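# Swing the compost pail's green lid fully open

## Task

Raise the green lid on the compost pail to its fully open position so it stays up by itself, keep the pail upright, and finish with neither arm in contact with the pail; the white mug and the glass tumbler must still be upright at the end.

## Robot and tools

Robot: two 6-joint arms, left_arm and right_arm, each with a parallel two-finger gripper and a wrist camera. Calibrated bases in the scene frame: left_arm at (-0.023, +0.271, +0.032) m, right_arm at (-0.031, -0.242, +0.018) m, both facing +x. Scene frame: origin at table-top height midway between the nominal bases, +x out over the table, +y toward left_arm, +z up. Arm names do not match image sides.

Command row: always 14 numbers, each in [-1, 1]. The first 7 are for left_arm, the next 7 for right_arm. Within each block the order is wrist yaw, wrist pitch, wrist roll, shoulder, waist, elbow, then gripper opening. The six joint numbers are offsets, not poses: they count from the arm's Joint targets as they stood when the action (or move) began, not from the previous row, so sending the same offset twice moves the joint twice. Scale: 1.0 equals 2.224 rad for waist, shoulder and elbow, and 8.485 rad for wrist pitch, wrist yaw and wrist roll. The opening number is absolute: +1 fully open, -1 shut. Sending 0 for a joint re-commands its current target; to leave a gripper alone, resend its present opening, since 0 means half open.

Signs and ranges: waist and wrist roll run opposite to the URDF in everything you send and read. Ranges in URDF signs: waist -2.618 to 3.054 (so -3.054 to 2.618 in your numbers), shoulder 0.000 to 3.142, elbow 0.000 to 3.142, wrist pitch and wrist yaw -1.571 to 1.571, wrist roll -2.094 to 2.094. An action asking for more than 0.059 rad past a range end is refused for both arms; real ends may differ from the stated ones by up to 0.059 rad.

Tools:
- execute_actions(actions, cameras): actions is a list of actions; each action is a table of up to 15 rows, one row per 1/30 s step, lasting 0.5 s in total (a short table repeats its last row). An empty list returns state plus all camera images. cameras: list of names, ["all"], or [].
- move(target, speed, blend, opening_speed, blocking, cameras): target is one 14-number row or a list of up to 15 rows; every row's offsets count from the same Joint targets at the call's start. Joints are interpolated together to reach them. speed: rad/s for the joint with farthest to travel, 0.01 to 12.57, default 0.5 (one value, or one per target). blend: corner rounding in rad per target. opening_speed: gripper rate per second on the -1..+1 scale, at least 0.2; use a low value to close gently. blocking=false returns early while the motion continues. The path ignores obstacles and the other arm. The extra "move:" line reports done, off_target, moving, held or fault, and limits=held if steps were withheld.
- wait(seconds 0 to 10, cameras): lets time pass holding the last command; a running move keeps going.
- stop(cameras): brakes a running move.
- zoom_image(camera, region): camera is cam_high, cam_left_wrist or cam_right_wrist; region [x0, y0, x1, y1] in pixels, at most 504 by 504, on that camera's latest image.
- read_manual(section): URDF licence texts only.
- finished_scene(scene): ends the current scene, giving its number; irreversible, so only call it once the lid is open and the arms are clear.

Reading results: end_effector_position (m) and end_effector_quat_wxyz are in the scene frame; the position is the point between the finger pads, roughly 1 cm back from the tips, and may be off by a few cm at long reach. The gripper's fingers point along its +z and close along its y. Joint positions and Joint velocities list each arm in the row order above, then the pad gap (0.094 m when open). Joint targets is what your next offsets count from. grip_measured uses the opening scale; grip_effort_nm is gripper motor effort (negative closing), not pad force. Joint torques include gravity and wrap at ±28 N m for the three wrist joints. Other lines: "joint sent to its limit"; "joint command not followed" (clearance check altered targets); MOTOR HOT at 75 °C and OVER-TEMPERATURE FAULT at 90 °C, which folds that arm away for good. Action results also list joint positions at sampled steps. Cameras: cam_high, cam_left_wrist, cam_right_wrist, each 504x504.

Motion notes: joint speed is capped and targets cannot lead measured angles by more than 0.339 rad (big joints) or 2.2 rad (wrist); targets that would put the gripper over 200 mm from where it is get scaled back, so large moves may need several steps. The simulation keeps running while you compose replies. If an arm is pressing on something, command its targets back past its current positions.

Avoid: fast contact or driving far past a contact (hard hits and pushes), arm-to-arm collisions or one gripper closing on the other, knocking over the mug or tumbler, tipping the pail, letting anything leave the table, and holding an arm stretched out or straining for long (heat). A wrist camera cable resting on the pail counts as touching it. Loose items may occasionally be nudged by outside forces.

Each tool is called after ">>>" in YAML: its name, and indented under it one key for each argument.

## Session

>>> execute_actions:
  actions: []

Scene clock: 0.00 s.
left_arm: end_effector_position=(+0.3818, +0.2463, +0.1569) grip_measured=+1.000 grip_effort_nm=n/a end_effector_quat_wxyz=(+0.620, +0.003, +0.783, +0.060) | right_arm: end_effector_position=(+0.3570, -0.2309, +0.1082) grip_measured=+1.000 grip_effort_nm=n/a end_effector_quat_wxyz=(+0.569, -0.013, +0.820, +0.060)
Joint names: [wrist yaw, wrist pitch, wrist roll, shoulder, waist, elbow]
Joint positions: left_arm=[-0.264 0.925 -0.037 1.549 0.17 0.388 0.094] | right_arm=[-0.157 0.836 -0.031 1.533 0.066 0.339 0.094]
Joint velocities: within noise
Joint torques (N m): no reading
Heat: left arm: 25 °C; right arm: 25 °C.
Joint targets: left_arm=[-0.265 0.916 -0.036 1.544 0.170 0.392] | right_arm=[-0.159 0.833 -0.031 1.526 0.066 0.346]
Tool commands: left_gripper/opening=+1.0 right_gripper/opening=+1.0

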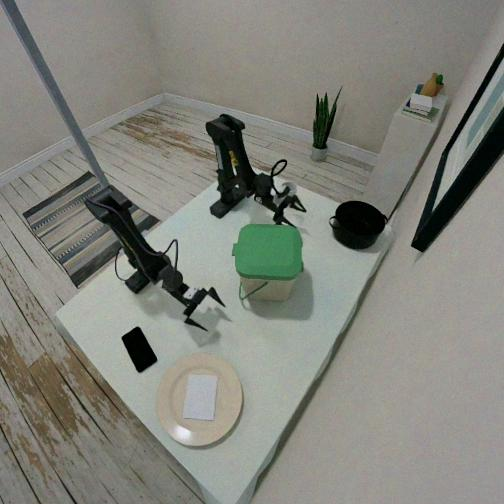

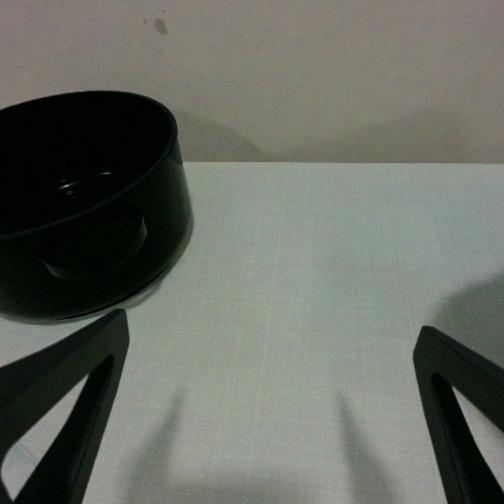

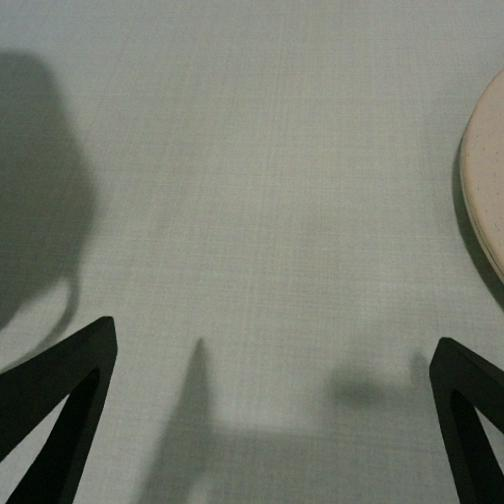

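>>> zoom_image:
  camera: "cam_high"
  region: [200, 190, 330, 320]

Scaled by 3.877 from the camera's 504x504 image, which has a finer 720x720 frame.

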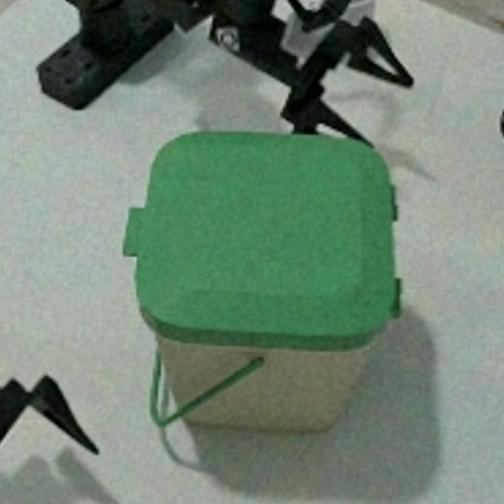

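>>> move:
  target:
    - [0.0312,-0.273,0.0042,-0.2446,0.0,0.723,1,0.0187,-0.2632,0.0037,-0.2365,0,0.7437,-1]
    - [0.0312,-0.273,0.0042,-0.2446,0.157,0.723,1,0.0187,-0.2632,0.0037,-0.2365,-0.2545,0.7437,-1]
  speed: 1.2
  blend: [0.4,0]
  cameras: ["all"]

Scene clock: 13.90 s.
left_arm: end_effector_position=(+0.1439, +0.1770, +0.5153) grip_measured=+1.000 grip_effort_nm=-0.002 end_effector_quat_wxyz=(+0.538, +0.216, +0.802, -0.140) | right_arm: end_effector_position=(+0.1356, -0.1450, +0.4985) grip_measured=-0.994 grip_effort_nm=-0.354 end_effector_quat_wxyz=(+0.532, -0.211, +0.807, +0.147)
Joint names: [wrist yaw, wrist pitch, wrist roll, shoulder, waist, elbow]
Joint positions: left_arm=[-0.004 -1.38 -0.007 0.999 0.514 1.989 0.094] | right_arm=[-0.01 -1.386 -0.009 1.002 -0.494 1.985 0]
Joint torques (N m): left_arm=[0.02 1.78 0.04 2.62 0.5 5.08] | right_arm=[0.05 1.59 0.13 1.43 -0.5 4.59]
Heat: left arm: 26 °C; right arm: 27 °C.
Joint targets: left_arm=[0.000 -1.400 -0.001 1.000 0.519 2.000] | right_arm=[0.000 -1.400 0.001 1.000 -0.500 2.000]
move: done; blend cut to 0.283 rad at target 1

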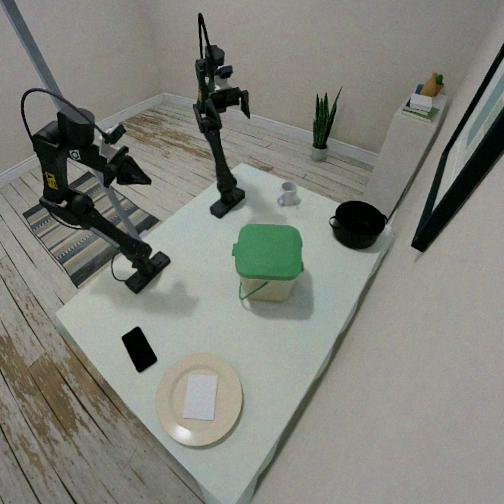

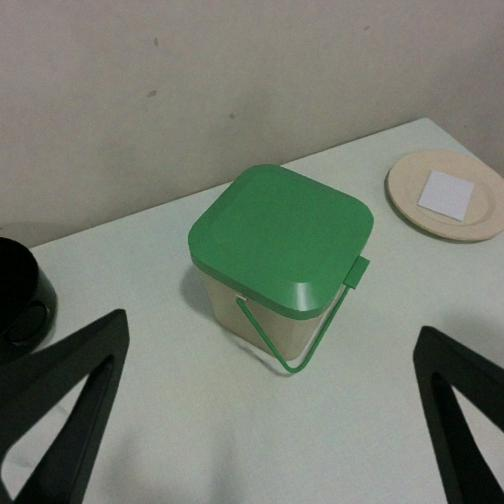

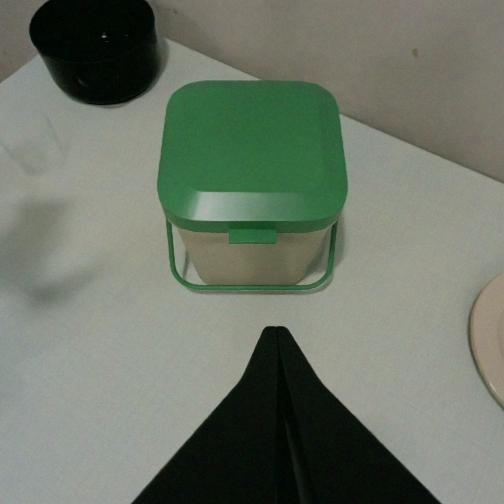

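>>> move:
  target: [0,0,0,0,0,0,1,0,0.1685,0,-0.378,-0.012,-0.764,-1]
  speed: 0.9
  cameras: ["all"]

Scene clock: 24.70 s.
left_arm: end_effector_position=(+0.1438, +0.1770, +0.5151) grip_measured=+1.000 grip_effort_nm=0.002 end_effector_quat_wxyz=(+0.538, +0.216, +0.803, -0.140) | right_arm: end_effector_position=(+0.1748, -0.1155, +0.3086) grip_measured=-0.994 grip_effort_nm=-0.354 end_effector_quat_wxyz=(+0.726, -0.176, +0.632, +0.208)
Joint names: [wrist yaw, wrist pitch, wrist roll, shoulder, waist, elbow]
Joint positions: left_arm=[-0.004 -1.381 -0.006 0.999 0.514 1.989 0.094] | right_arm=[-0.01 0.008 -0.009 0.176 -0.52 0.307 0]
Joint torques (N m): left_arm=[0.02 1.77 0.04 2.63 0.49 5.07] | right_arm=[0.05 1.88 0.13 0.98 -0.53 6.04]
Heat: left arm: 27 °C; right arm: 28 °C.
Joint targets: left_arm=[0.000 -1.400 0.000 1.000 0.519 2.000] | right_arm=[0.000 0.030 0.001 0.159 -0.527 0.300]
move: done

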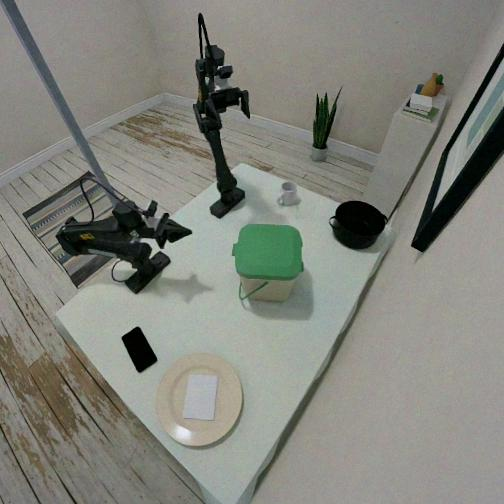

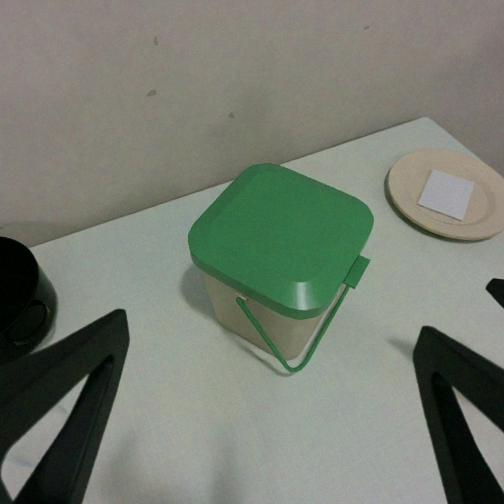

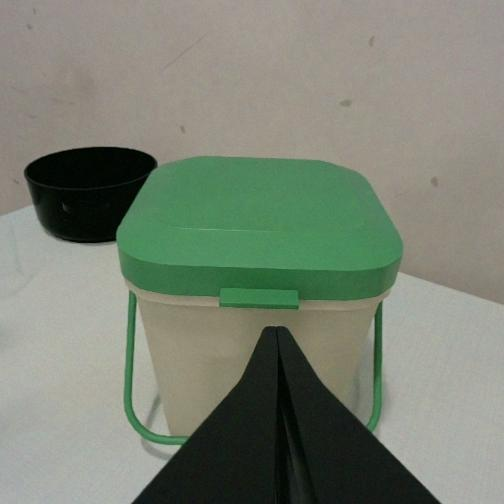

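>>> move:
  target: [0,0,0,0,0,0,1,0,0.028,0,0.2635,-0.008,-0.0013,-1]
  speed: 0.7
  cameras: ["cam_left_wrist","cam_right_wrist"]

Scene clock: 46.53 s.
left_arm: end_effector_position=(+0.1438, +0.1770, +0.5151) grip_measured=+1.000 grip_effort_nm=0.007 end_effector_quat_wxyz=(+0.538, +0.216, +0.803, -0.140) | right_arm: end_effector_position=(+0.2370, -0.0716, +0.2196) grip_measured=-0.994 grip_effort_nm=-0.349 end_effector_quat_wxyz=(+0.611, -0.212, +0.740, +0.182)
Joint names: [wrist yaw, wrist pitch, wrist roll, shoulder, waist, elbow]
Joint positions: left_arm=[-0.004 -1.381 -0.006 0.999 0.514 1.989 0.094] | right_arm=[-0.01 0.25 -0.009 0.744 -0.538 0.307 0]
Joint torques (N m): left_arm=[0.03 1.77 0.05 2.63 0.46 5.09] | right_arm=[0.05 1.91 0.13 -0.62 -0.53 6.27]
Heat: left arm: 28 °C; right arm: 32 °C.
Joint targets: left_arm=[0.000 -1.400 0.000 1.000 0.519 2.000] | right_arm=[0.000 0.268 0.001 0.745 -0.545 0.298]
move: done
Images, in order (width x height): cam_left_wrist 504x504, cam_right_wrist 504x504.

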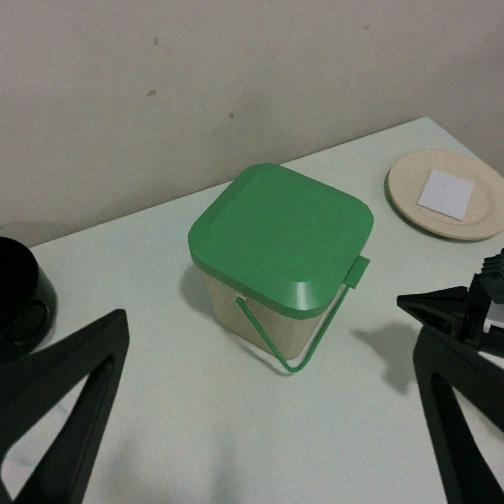

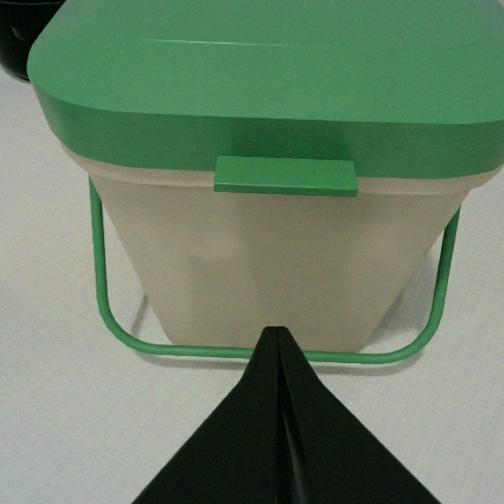

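>>> move:
  target: [0,0,0,0,0,0,1,0,0.0963,0,0.2298,0.003,-0.0373,-1]
  speed: 0.4
  cameras: ["cam_left_wrist","cam_right_wrist"]

Scene clock: 60.70 s.
left_arm: end_effector_position=(+0.1438, +0.1770, +0.5151) grip_measured=+1.000 grip_effort_nm=-0.002 end_effector_quat_wxyz=(+0.538, +0.216, +0.803, -0.140) | right_arm: end_effector_position=(+0.2761, -0.0474, +0.2185) grip_measured=-0.994 grip_effort_nm=-0.349 end_effector_quat_wxyz=(+0.691, -0.191, +0.666, +0.205)
Joint names: [wrist yaw, wrist pitch, wrist roll, shoulder, waist, elbow]
Joint positions: left_arm=[-0.004 -1.381 -0.006 0.999 0.514 1.989 0.094] | right_arm=[-0.009 1.062 -0.009 1.247 -0.538 0.224 0]
Joint torques (N m): left_arm=[0.03 1.77 0.04 2.62 0.5 5.07] | right_arm=[0.04 1.92 0.13 -2.67 0.06 4.83]
Heat: left arm: 29 °C; right arm: 32 °C.
Joint targets: left_arm=[0.000 -1.400 0.000 1.000 0.519 2.000] | right_arm=[-0.001 1.084 0.001 1.256 -0.538 0.214]
move: done
Images, in order (width x height): cam_left_wrist 504x504, cam_right_wrist 504x504.

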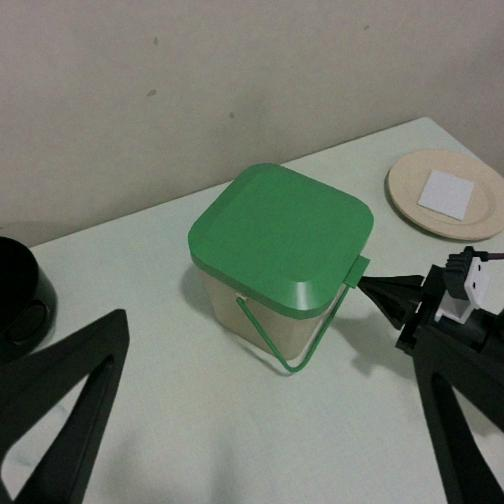

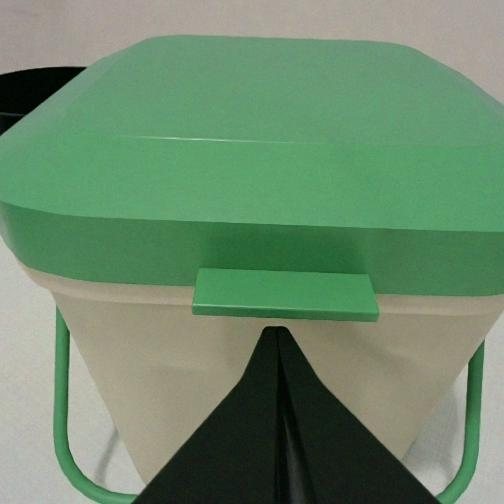

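>>> move:
  target:
    - [0,0,0,0,0,0,1,0,-0.0179,0,-0.04,0,0.0634,-1]
    - [0,0,0,0,0,0,1,0,0.0051,0,0.0418,0,0.1475,-1]
  speed: [0.12,0.2]
  cameras: ["cam_left_wrist","cam_right_wrist"]

Scene clock: 77.97 s.
left_arm: end_effector_position=(+0.1438, +0.1770, +0.5151) grip_measured=+1.000 grip_effort_nm=0.002 end_effector_quat_wxyz=(+0.538, +0.216, +0.803, -0.140) | right_arm: end_effector_position=(+0.3154, -0.0229, +0.3166) grip_measured=-0.994 grip_effort_nm=-0.354 end_effector_quat_wxyz=(+0.760, -0.169, +0.587, +0.224)
Joint names: [wrist yaw, wrist pitch, wrist roll, shoulder, waist, elbow]
Joint positions: left_arm=[-0.004 -1.381 -0.006 0.999 0.514 1.989 0.094] | right_arm=[-0.008 1.087 -0.009 1.339 -0.538 0.51 0]
Joint torques (N m): left_arm=[0.04 1.78 0.06 2.59 0.53 5.07] | right_arm=[0.03 2.03 0.12 -4.15 0.03 9.18]
Heat: left arm: 30 °C; right arm: 34 °C.
Joint targets: left_arm=[0.000 -1.400 0.000 1.000 0.519 2.000] | right_arm=[0.000 1.128 0.001 1.349 -0.538 0.543]
move: off_target (right_arm); right_arm: the wrist pitch is farthest, 0.040 rad from its target
Images, in order (width x height): cam_left_wrist 504x504, cam_right_wrist 504x504.

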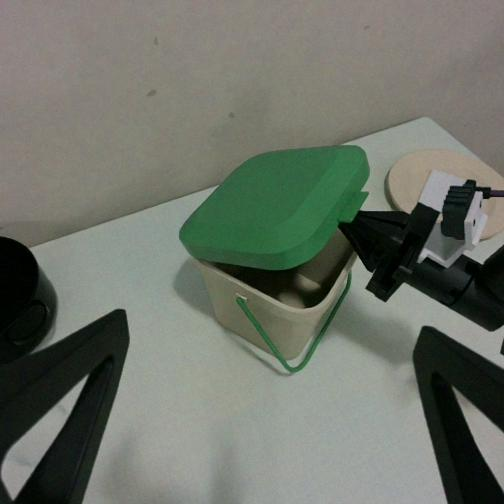

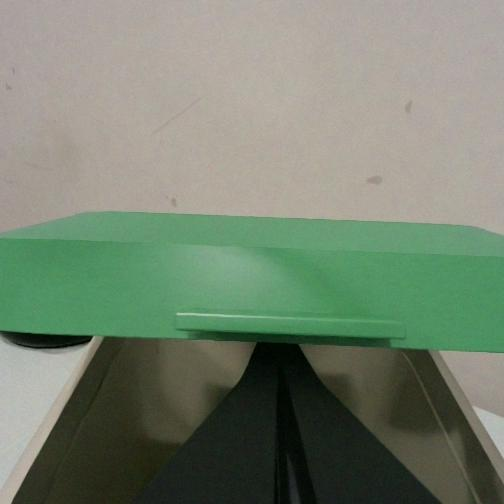

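>>> move:
  target:
    - [0,0,0,0,0,0,1,0,-0.0199,0,0.1034,0,0.1785,-1]
    - [0,0,0,0,0,0,1,0,-0.0242,0,0.2212,0,0.3125,-1]
    - [0,0,0,0,0,0,1,0,-0.0223,0,0.3008,0,0.3849,-1]
  speed: [0.3,0.3,0.15]
  blend: [0.05,0.03,0]
  cameras: ["all"]

Scene clock: 85.00 s.
left_arm: end_effector_position=(+0.1438, +0.1770, +0.5151) grip_measured=+1.000 grip_effort_nm=-0.002 end_effector_quat_wxyz=(+0.538, +0.216, +0.803, -0.140) | right_arm: end_effector_position=(+0.4771, +0.0781, +0.3516) grip_measured=-0.994 grip_effort_nm=-0.354 end_effector_quat_wxyz=(+0.768, -0.166, +0.576, +0.226)
Joint names: [wrist yaw, wrist pitch, wrist roll, shoulder, waist, elbow]
Joint positions: left_arm=[-0.004 -1.381 -0.006 0.999 0.514 1.989 0.094] | right_arm=[-0.008 0.916 -0.009 1.994 -0.538 1.364 0]
Joint torques (N m): left_arm=[0.03 1.77 0.04 2.63 0.5 5.09] | right_arm=[0.03 1.8 0.13 -10.04 0.05 9.76]
Heat: left arm: 30 °C; right arm: 34 °C.
Joint targets: left_arm=[0.000 -1.400 0.000 1.000 0.519 2.000] | right_arm=[-0.001 0.938 0.001 2.018 -0.538 1.398]
move: done

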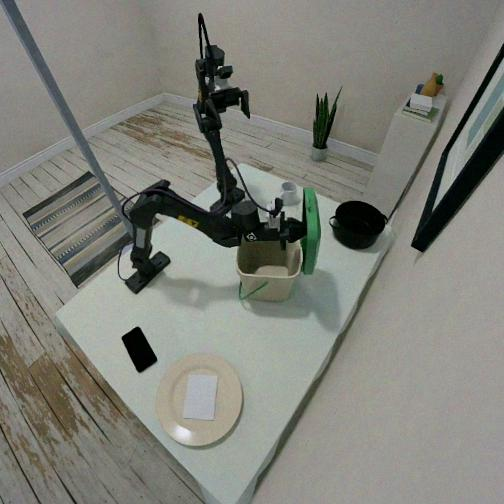

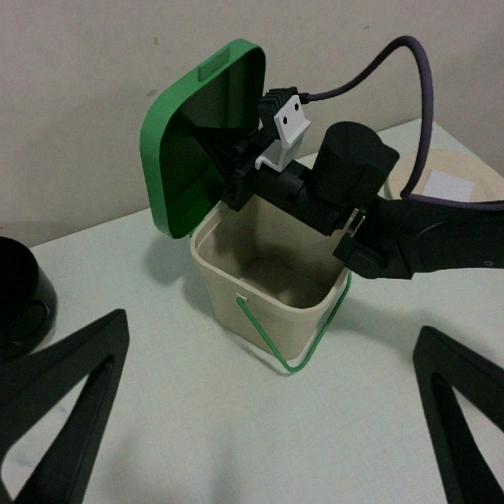

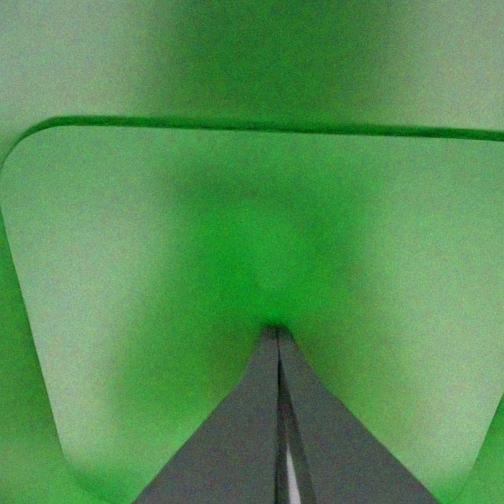

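>>> move:
  target: [0,0,0,0,0,0,1,0,0.0002,0,0.0881,0,0.0881,-1]
  speed: 0.12
  cameras: ["cam_left_wrist","cam_high"]

Scene clock: 89.30 s.
left_arm: end_effector_position=(+0.1438, +0.1770, +0.5151) grip_measured=+1.000 grip_effort_nm=0.002 end_effector_quat_wxyz=(+0.538, +0.216, +0.803, -0.140) | right_arm: end_effector_position=(+0.5137, +0.1010, +0.3319) grip_measured=-0.994 grip_effort_nm=-0.354 end_effector_quat_wxyz=(+0.771, -0.165, +0.571, +0.227)
Joint names: [wrist yaw, wrist pitch, wrist roll, shoulder, waist, elbow]
Joint positions: left_arm=[-0.004 -1.381 -0.006 0.999 0.514 1.989 0.094] | right_arm=[-0.008 0.919 -0.009 2.182 -0.538 1.562 0]
Joint torques (N m): left_arm=[0.03 1.78 0.04 2.59 0.49 5.07] | right_arm=[0.04 1.8 0.13 -11.1 0.03 9.66]
Heat: left arm: 30 °C; right arm: 34 °C.
Joint targets: left_arm=[0.000 -1.400 0.000 1.000 0.519 2.000] | right_arm=[-0.001 0.940 0.001 2.214 -0.538 1.595]
move: done
Images, in order (width x height): cam_high 504x504, cam_left_wrist 504x504.

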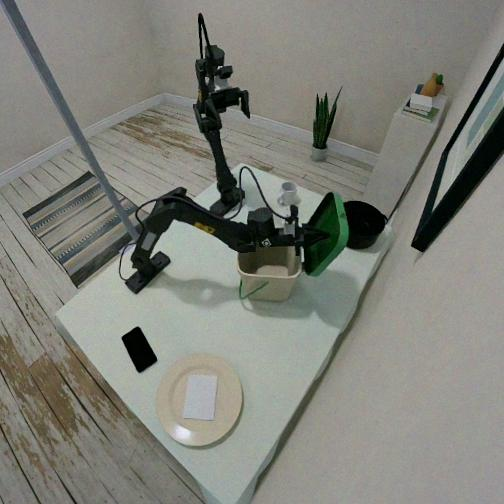

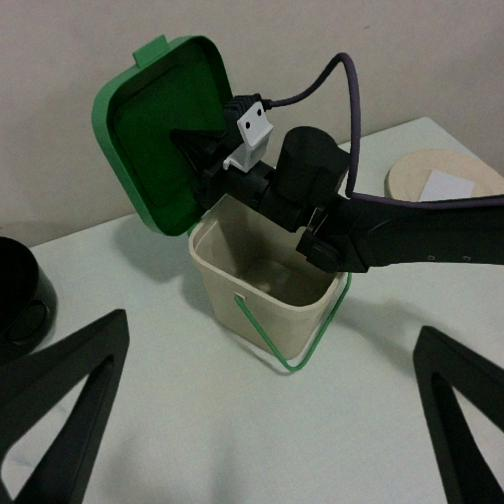

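>>> move:
  target: [0,0,0,0,0,0,1,0,0,0,0.025,0,0.027,-1]
  speed: 0.1
  cameras: ["cam_left_wrist","cam_high"]

Scene clock: 91.97 s.
left_arm: end_effector_position=(+0.1438, +0.1770, +0.5151) grip_measured=+1.000 grip_effort_nm=-0.007 end_effector_quat_wxyz=(+0.538, +0.216, +0.803, -0.140) | right_arm: end_effector_position=(+0.5231, +0.1069, +0.3285) grip_measured=-0.994 grip_effort_nm=-0.354 end_effector_quat_wxyz=(+0.775, -0.163, +0.566, +0.228)
Joint names: [wrist yaw, wrist pitch, wrist roll, shoulder, waist, elbow]
Joint positions: left_arm=[-0.004 -1.381 -0.006 0.999 0.514 1.989 0.094] | right_arm=[-0.008 0.924 -0.009 2.236 -0.538 1.623 0]
Joint torques (N m): left_arm=[0.03 1.79 0.06 2.61 0.53 5.07] | right_arm=[0.03 1.74 0.12 -11.34 0.06 9.52]
Heat: left arm: 30 °C; right arm: 34 °C.
Joint targets: left_arm=[0.000 -1.400 0.000 1.000 0.519 2.000] | right_arm=[-0.001 0.940 0.001 2.269 -0.538 1.655]
move: done
Images, in order (width x height): cam_high 504x504, cam_left_wrist 504x504.

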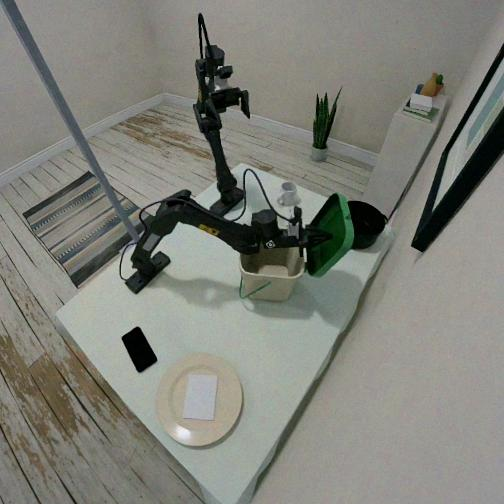

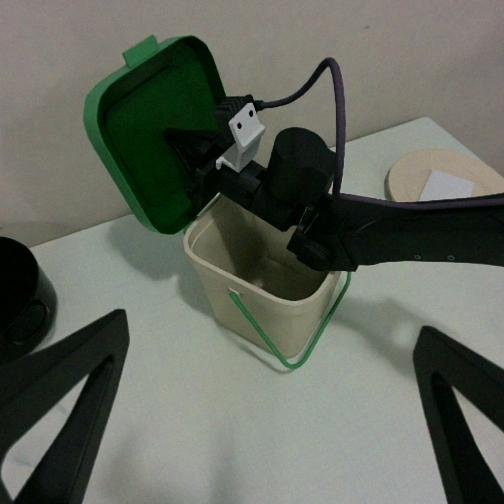

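>>> move:
  target:
    - [0,0,0,0,0,0,1,0,0,0,-0.027,0,-0.028,-1]
    - [0,0,0,0,0,0,1,0,0.0022,0,-0.3103,0,-0.3215,-1]
    - [0,0,0,0,0,0,1,0,-0.0766,0,-0.6286,0,-0.4204,-1]
  speed: [0.08,0.45,0.6]
  blend: [0,0.05,0]
  cameras: ["all"]

Scene clock: 100.40 s.
left_arm: end_effector_position=(+0.1437, +0.1771, +0.5150) grip_measured=+1.000 grip_effort_nm=0.002 end_effector_quat_wxyz=(+0.538, +0.216, +0.803, -0.140) | right_arm: end_effector_position=(+0.2649, -0.0546, +0.3967) grip_measured=-0.994 grip_effort_nm=-0.349 end_effector_quat_wxyz=(+0.723, -0.181, +0.632, +0.213)
Joint names: [wrist yaw, wrist pitch, wrist roll, shoulder, waist, elbow]
Joint positions: left_arm=[-0.004 -1.382 -0.006 0.999 0.514 1.989 0.094] | right_arm=[-0.008 0.285 -0.009 0.883 -0.538 0.733 0]
Joint torques (N m): left_arm=[0.03 1.78 0.05 2.65 0.5 5.09] | right_arm=[0.02 1.74 0.12 -2.78 0.05 5.86]
Heat: left arm: 30 °C; right arm: 34 °C.
Joint targets: left_arm=[0.000 -1.400 0.000 1.000 0.519 2.000] | right_arm=[0.000 0.290 0.001 0.871 -0.538 0.720]
move: done

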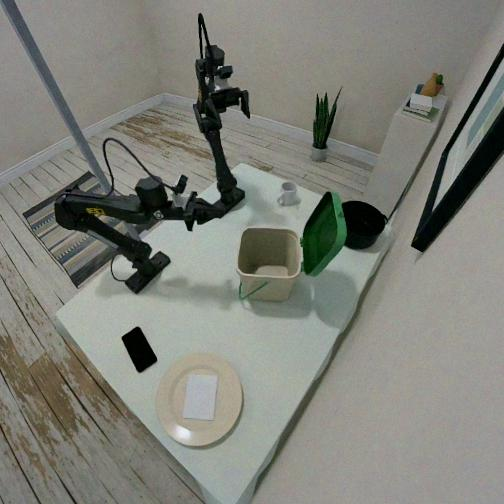

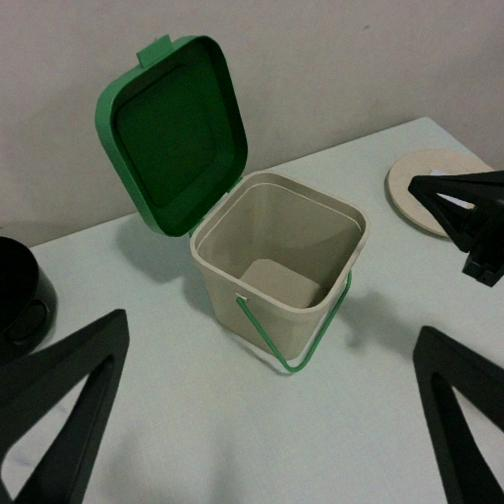

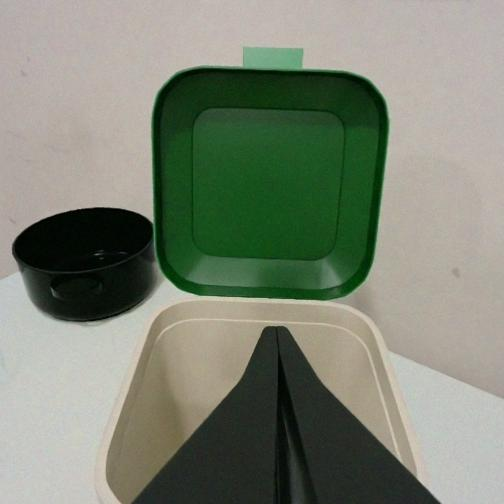

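>>> finished_scene:
  scene: 2

The scene is finished: the task was done.


## Next scene

The same job, from a new start.

>>> execute_actions:
  actions: []

>>> zoom_image:
  camera: "cam_high"
  region: [190, 180, 340, 330]

Scene clock: 0.00 s.
left_arm: end_effector_position=(+0.3445, +0.2052, +0.2618) grip_measured=+1.000 grip_effort_nm=n/a end_effector_quat_wxyz=(+0.387, -0.070, +0.918, -0.049) | right_arm: end_effector_position=(+0.2838, -0.1894, +0.2701) grip_measured=+1.000 grip_effort_nm=n/a end_effector_quat_wxyz=(+0.501, +0.201, +0.842, +0.009)
Joint names: [wrist yaw, wrist pitch, wrist roll, shoulder, waist, elbow]
Joint positions: left_arm=[-0.142 -0.664 0.34 1.289 0.239 1.174 0.094] | right_arm=[0.59 -0.565 -0.645 1.01 -0.459 0.933 0.094]
Joint velocities: within noise
Joint torques (N m): no reading
Heat: left arm: 25 °C; right arm: 25 °C.
Joint targets: left_arm=[-0.145 -0.670 0.339 1.282 0.239 1.181] | right_arm=[0.600 -0.575 -0.644 1.004 -0.459 0.942]
Tool commands: left_gripper/opening=+1.0 right_gripper/opening=+1.0

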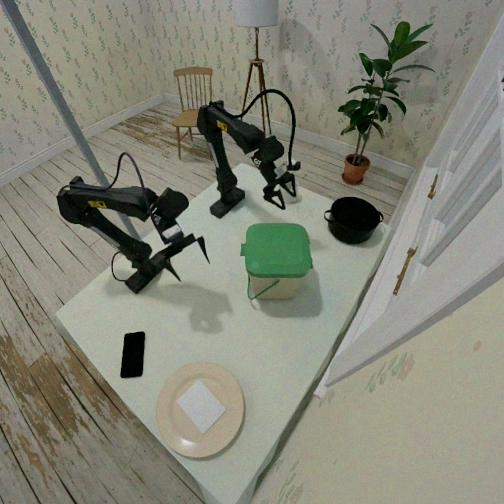

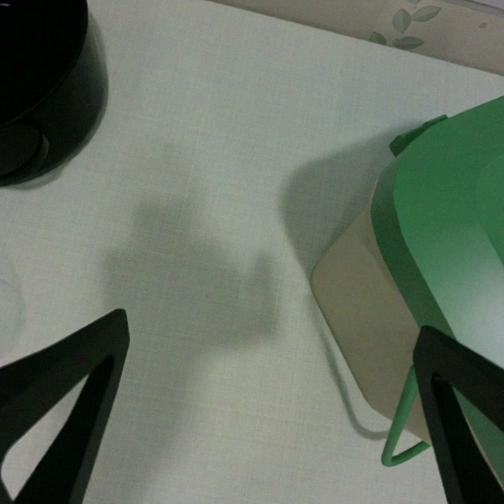

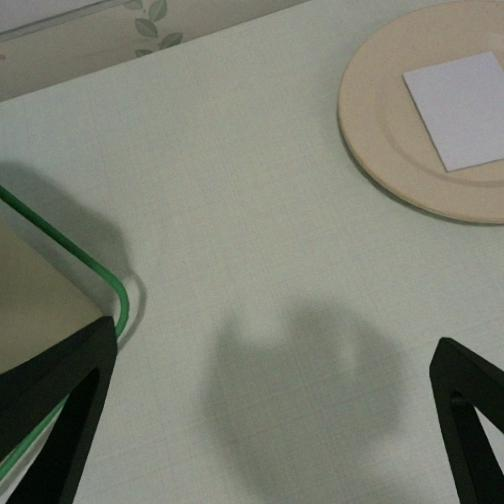

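Scaled by 3.360 from the camera's 504x504 image, which has a finer 720x720 frame.

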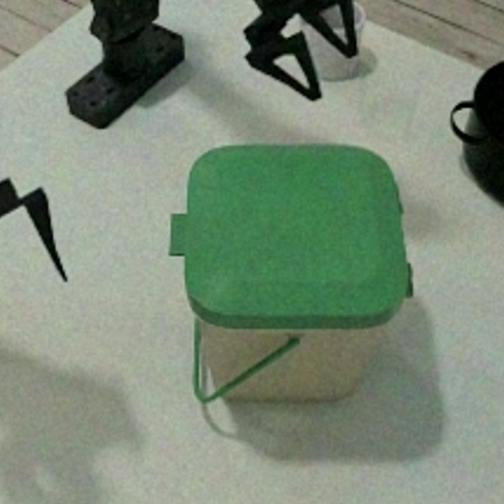

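>>> move:
  target: [0.0171,-0.086,-0.04,-0.1268,0,0.368,1,-0.0707,0.0713,0.0759,-0.38,-0.0342,-0.2887,-1]
  speed: 0.9
  cameras: ["all"]

Scene clock: 5.30 s.
left_arm: end_effector_position=(+0.1606, +0.2269, +0.5198) grip_measured=+1.000 grip_effort_nm=-0.002 end_effector_quat_wxyz=(+0.559, +0.098, +0.821, -0.069) | right_arm: end_effector_position=(+0.1754, -0.1169, +0.3098) grip_measured=-0.994 grip_effort_nm=-0.374 end_effector_quat_wxyz=(+0.727, -0.170, +0.632, +0.206)
Joint names: [wrist yaw, wrist pitch, wrist roll, shoulder, waist, elbow]
Joint positions: left_arm=[-0.006 -1.379 0.007 0.996 0.239 2.001 0.094] | right_arm=[0.01 0.009 -0.011 0.176 -0.529 0.309 0]
Joint torques (N m): left_arm=[0.04 1.75 -0.07 2.89 -0.01 3.92] | right_arm=[-0.15 1.87 0.19 1.02 -0.5 5.85]
Heat: left arm: 25 °C; right arm: 25 °C.
Joint targets: left_arm=[0.000 -1.399 0.000 0.999 0.239 1.999] | right_arm=[0.001 0.030 0.000 0.158 -0.535 0.300]
move: done

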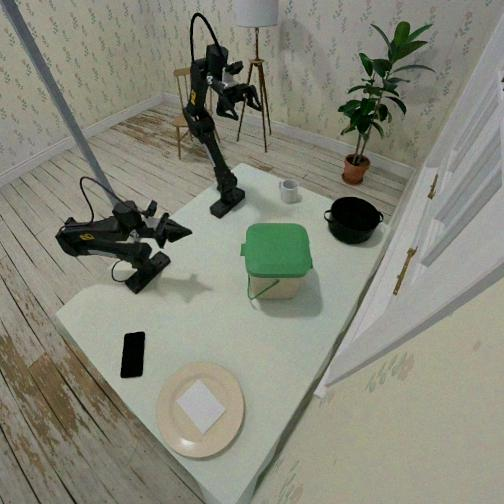

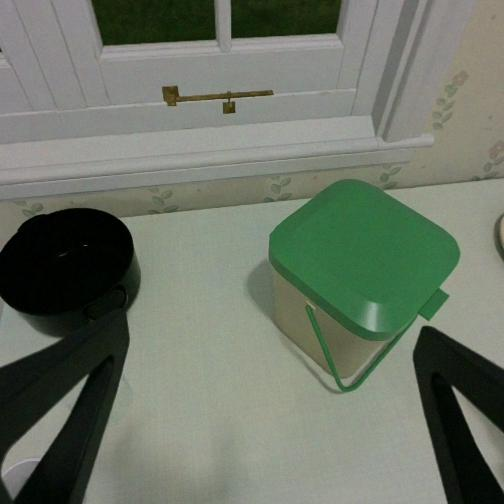

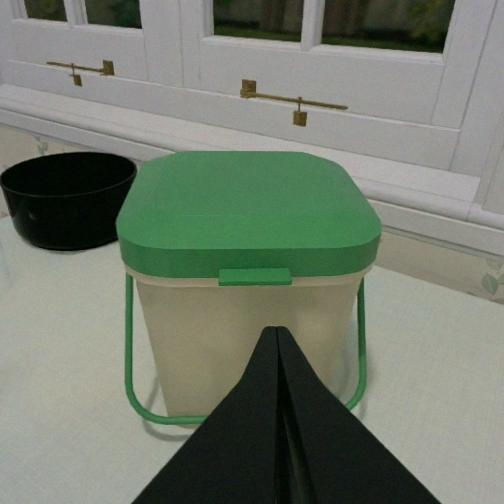

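>>> move:
  target:
    - [0,0,0,0,0,0,1,0,0.0438,0,0.3471,-0.0072,0.0216,-1]
    - [0,0,0,0,0,0,1,0,0.1296,0,0.5472,-0.0072,-0.0058,-1]
  speed: [0.7,0.45]
  blend: [0.03,0]
  cameras: ["cam_left_wrist","cam_right_wrist"]

Scene clock: 18.77 s.
left_arm: end_effector_position=(+0.1605, +0.2268, +0.5196) grip_measured=+1.000 grip_effort_nm=0.002 end_effector_quat_wxyz=(+0.558, +0.098, +0.821, -0.069) | right_arm: end_effector_position=(+0.2948, -0.0367, +0.2186) grip_measured=-0.994 grip_effort_nm=-0.369 end_effector_quat_wxyz=(+0.692, -0.186, +0.668, +0.201)
Joint names: [wrist yaw, wrist pitch, wrist roll, shoulder, waist, elbow]
Joint positions: left_arm=[-0.006 -1.38 0.006 0.996 0.239 2.001 0.094] | right_arm=[0.009 1.108 -0.011 1.364 -0.545 0.295 0]
Joint torques (N m): left_arm=[0.04 1.77 -0.08 2.92 0.02 3.89] | right_arm=[-0.14 1.91 0.13 -3.59 -0.53 4.78]
Heat: left arm: 26 °C; right arm: 29 °C.
Joint targets: left_arm=[0.000 -1.399 0.000 0.999 0.239 1.999] | right_arm=[0.000 1.129 0.000 1.376 -0.551 0.287]
move: done
Images, in order (width x height): cam_left_wrist 504x504, cam_right_wrist 504x504.

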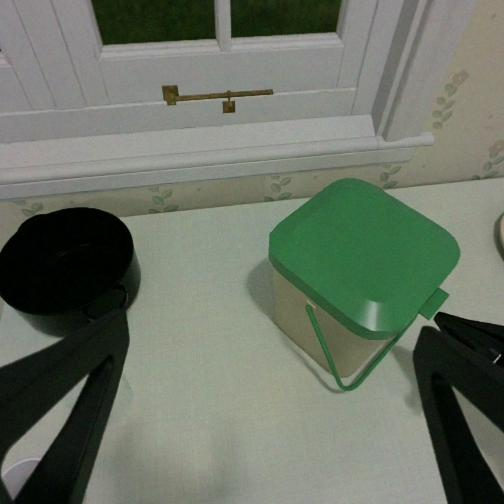

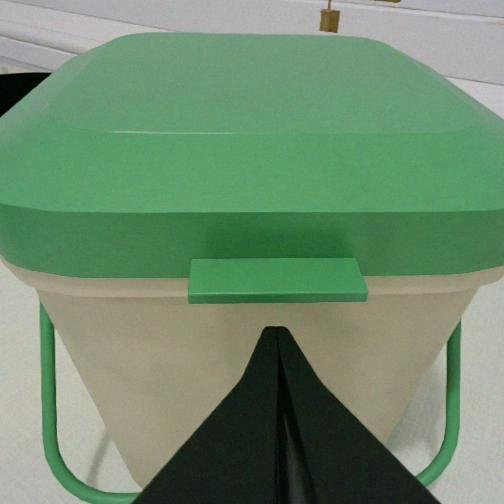

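>>> move:
  target:
    - [0,0,0,0,0,0,1,0,0.0054,0,0.0166,0,0.0148,-1]
    - [0,0,0,0,0,0,1,0,-0.016,0,-0.0279,0,0.0692,-1]
    - [0,0,0,0,0,0,1,0,0.0026,0,0.0418,0,0.1578,-1]
  speed: [0.12,0.12,0.2]
  cameras: ["cam_high","cam_right_wrist"]

Scene clock: 33.60 s.
left_arm: end_effector_position=(+0.1605, +0.2268, +0.5196) grip_measured=+1.000 grip_effort_nm=0.002 end_effector_quat_wxyz=(+0.558, +0.098, +0.821, -0.069) | right_arm: end_effector_position=(+0.3387, -0.0089, +0.3189) grip_measured=-0.994 grip_effort_nm=-0.369 end_effector_quat_wxyz=(+0.762, -0.163, +0.586, +0.222)
Joint names: [wrist yaw, wrist pitch, wrist roll, shoulder, waist, elbow]
Joint positions: left_arm=[-0.006 -1.38 0.006 0.996 0.239 2.001 0.094] | right_arm=[0.009 1.112 -0.011 1.456 -0.545 0.607 0]
Joint torques (N m): left_arm=[0.05 1.76 -0.07 2.89 0.01 3.86] | right_arm=[-0.14 1.98 0.14 -5.23 -0.54 9.01]
Heat: left arm: 28 °C; right arm: 31 °C.
Joint targets: left_arm=[0.000 -1.399 0.000 0.999 0.239 1.999] | right_arm=[0.000 1.151 0.000 1.469 -0.551 0.638]
move: off_target (right_arm); right_arm: the wrist pitch is farthest, 0.039 rad from its target
Images, in order (width x height): cam_high 504x504, cam_right_wrist 504x504.

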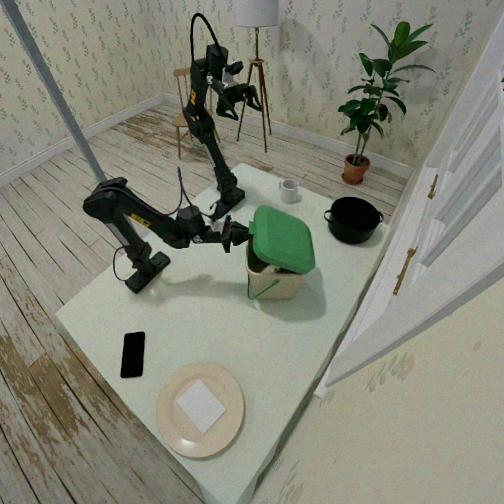

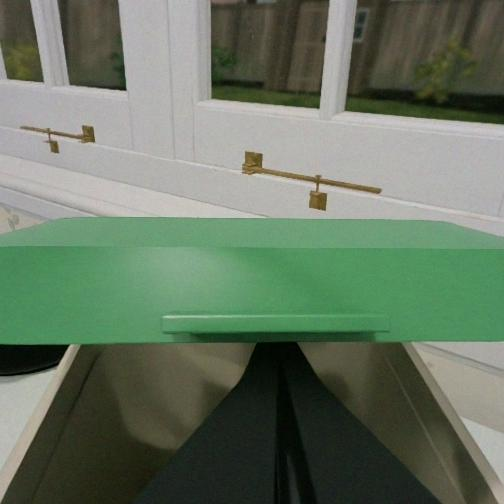

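>>> move:
  target:
    - [0,0,0,0,0,0,1,0,-0.0233,0,0.0962,0,0.1853,-1]
    - [0,0,0,0,0,0,1,0,-0.031,0,0.2127,0,0.3309,-1]
    - [0,0,0,0,0,0,1,0,-0.0312,0,0.2923,0,0.4114,-1]
    - [0,0,0,0,0,0,1,0,-0.0338,0,0.3831,0,0.5121,-1]
  speed: [0.3,0.3,0.15,0.13]
  blend: [0.05,0.03,0.03,0]
  cameras: ["all"]

Scene clock: 43.07 s.
left_arm: end_effector_position=(+0.1605, +0.2268, +0.5195) grip_measured=+1.000 grip_effort_nm=-0.007 end_effector_quat_wxyz=(+0.558, +0.098, +0.821, -0.069) | right_arm: end_effector_position=(+0.5361, +0.1161, +0.3376) grip_measured=-0.994 grip_effort_nm=-0.369 end_effector_quat_wxyz=(+0.777, -0.157, +0.566, +0.227)
Joint names: [wrist yaw, wrist pitch, wrist roll, shoulder, waist, elbow]
Joint positions: left_arm=[-0.006 -1.38 0.006 0.996 0.239 2.001 0.094] | right_arm=[0.009 0.857 -0.011 2.286 -0.545 1.744 0]
Joint torques (N m): left_arm=[0.04 1.76 -0.06 2.85 0.02 3.89] | right_arm=[-0.15 1.67 0.13 -12.23 -0.53 9.8]
Heat: left arm: 28 °C; right arm: 31 °C.
Joint targets: left_arm=[0.000 -1.399 -0.001 0.999 0.239 1.999] | right_arm=[0.000 0.864 0.000 2.321 -0.551 1.777]
move: done

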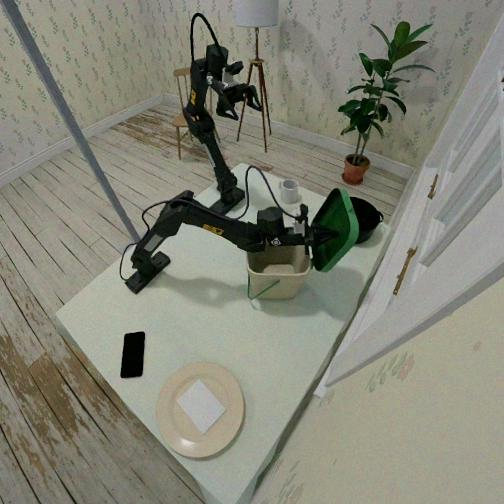

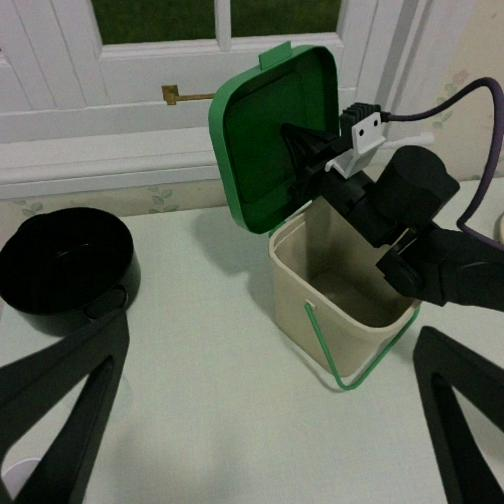

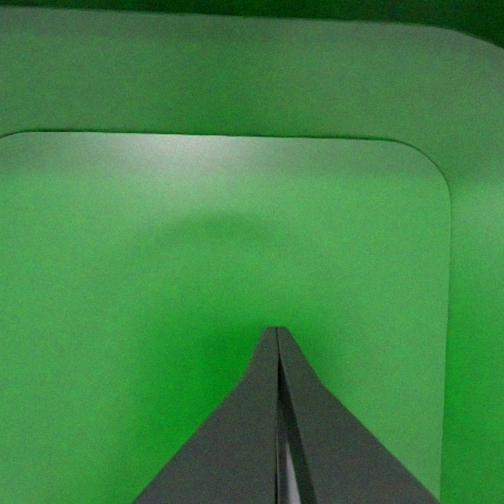

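>>> move:
  target:
    - [0,0,0,0,0,0,1,0,0,0,0.0115,0,0.013,-1]
    - [0,0,0,0,0,0,1,0,0,0,-0.003,0,-0.003,-1]
    - [0,0,0,0,0,0,1,0,0.0105,0,-0.2869,0,-0.3269,-1]
    - [0,0,0,0,0,0,1,0,-0.0665,0,-0.639,0,-0.4753,-1]
  speed: [0.08,0.08,0.45,0.6]
  blend: [0,0,0.05,0]
  cameras: ["all"]

Scene clock: 51.73 s.
left_arm: end_effector_position=(+0.1605, +0.2268, +0.5195) grip_measured=+1.000 grip_effort_nm=-0.002 end_effector_quat_wxyz=(+0.558, +0.098, +0.821, -0.069) | right_arm: end_effector_position=(+0.2716, -0.0515, +0.3885) grip_measured=-0.994 grip_effort_nm=-0.369 end_effector_quat_wxyz=(+0.716, -0.179, +0.641, +0.209)
Joint names: [wrist yaw, wrist pitch, wrist roll, shoulder, waist, elbow]
Joint positions: left_arm=[-0.006 -1.38 0.006 0.996 0.239 2.001 0.094] | right_arm=[0.009 0.295 -0.011 0.913 -0.545 0.732 0]
Joint torques (N m): left_arm=[0.05 1.76 -0.07 2.95 0.03 3.95] | right_arm=[-0.14 1.78 0.13 -3.26 -0.5 6.06]
Heat: left arm: 29 °C; right arm: 31 °C.
Joint targets: left_arm=[0.000 -1.399 -0.001 0.999 0.239 1.999] | right_arm=[0.001 0.300 0.000 0.899 -0.551 0.720]
move: done

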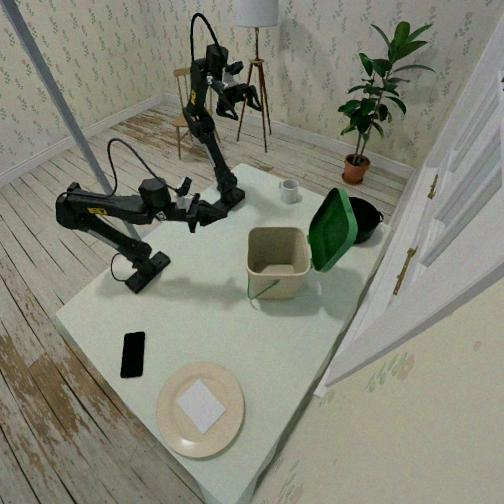

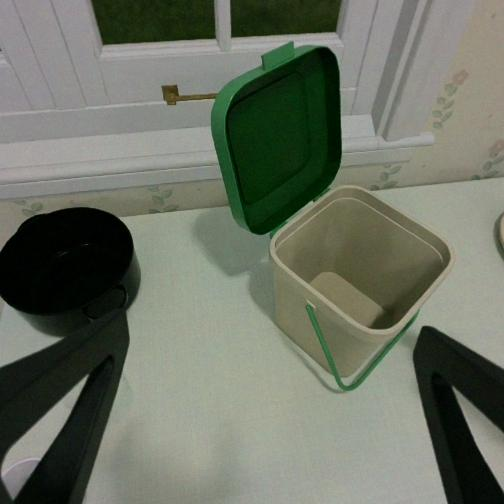

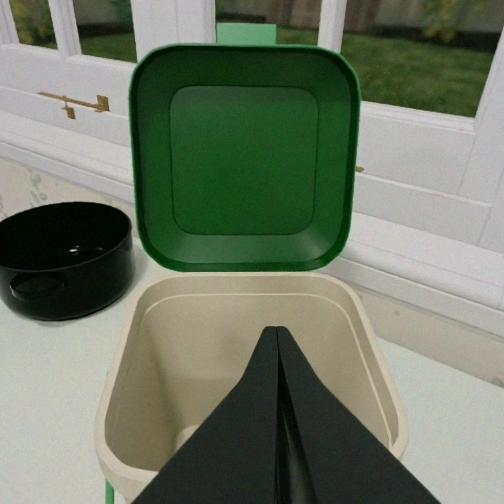

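>>> finished_scene:
  scene: 3

The scene is finished: the task was done.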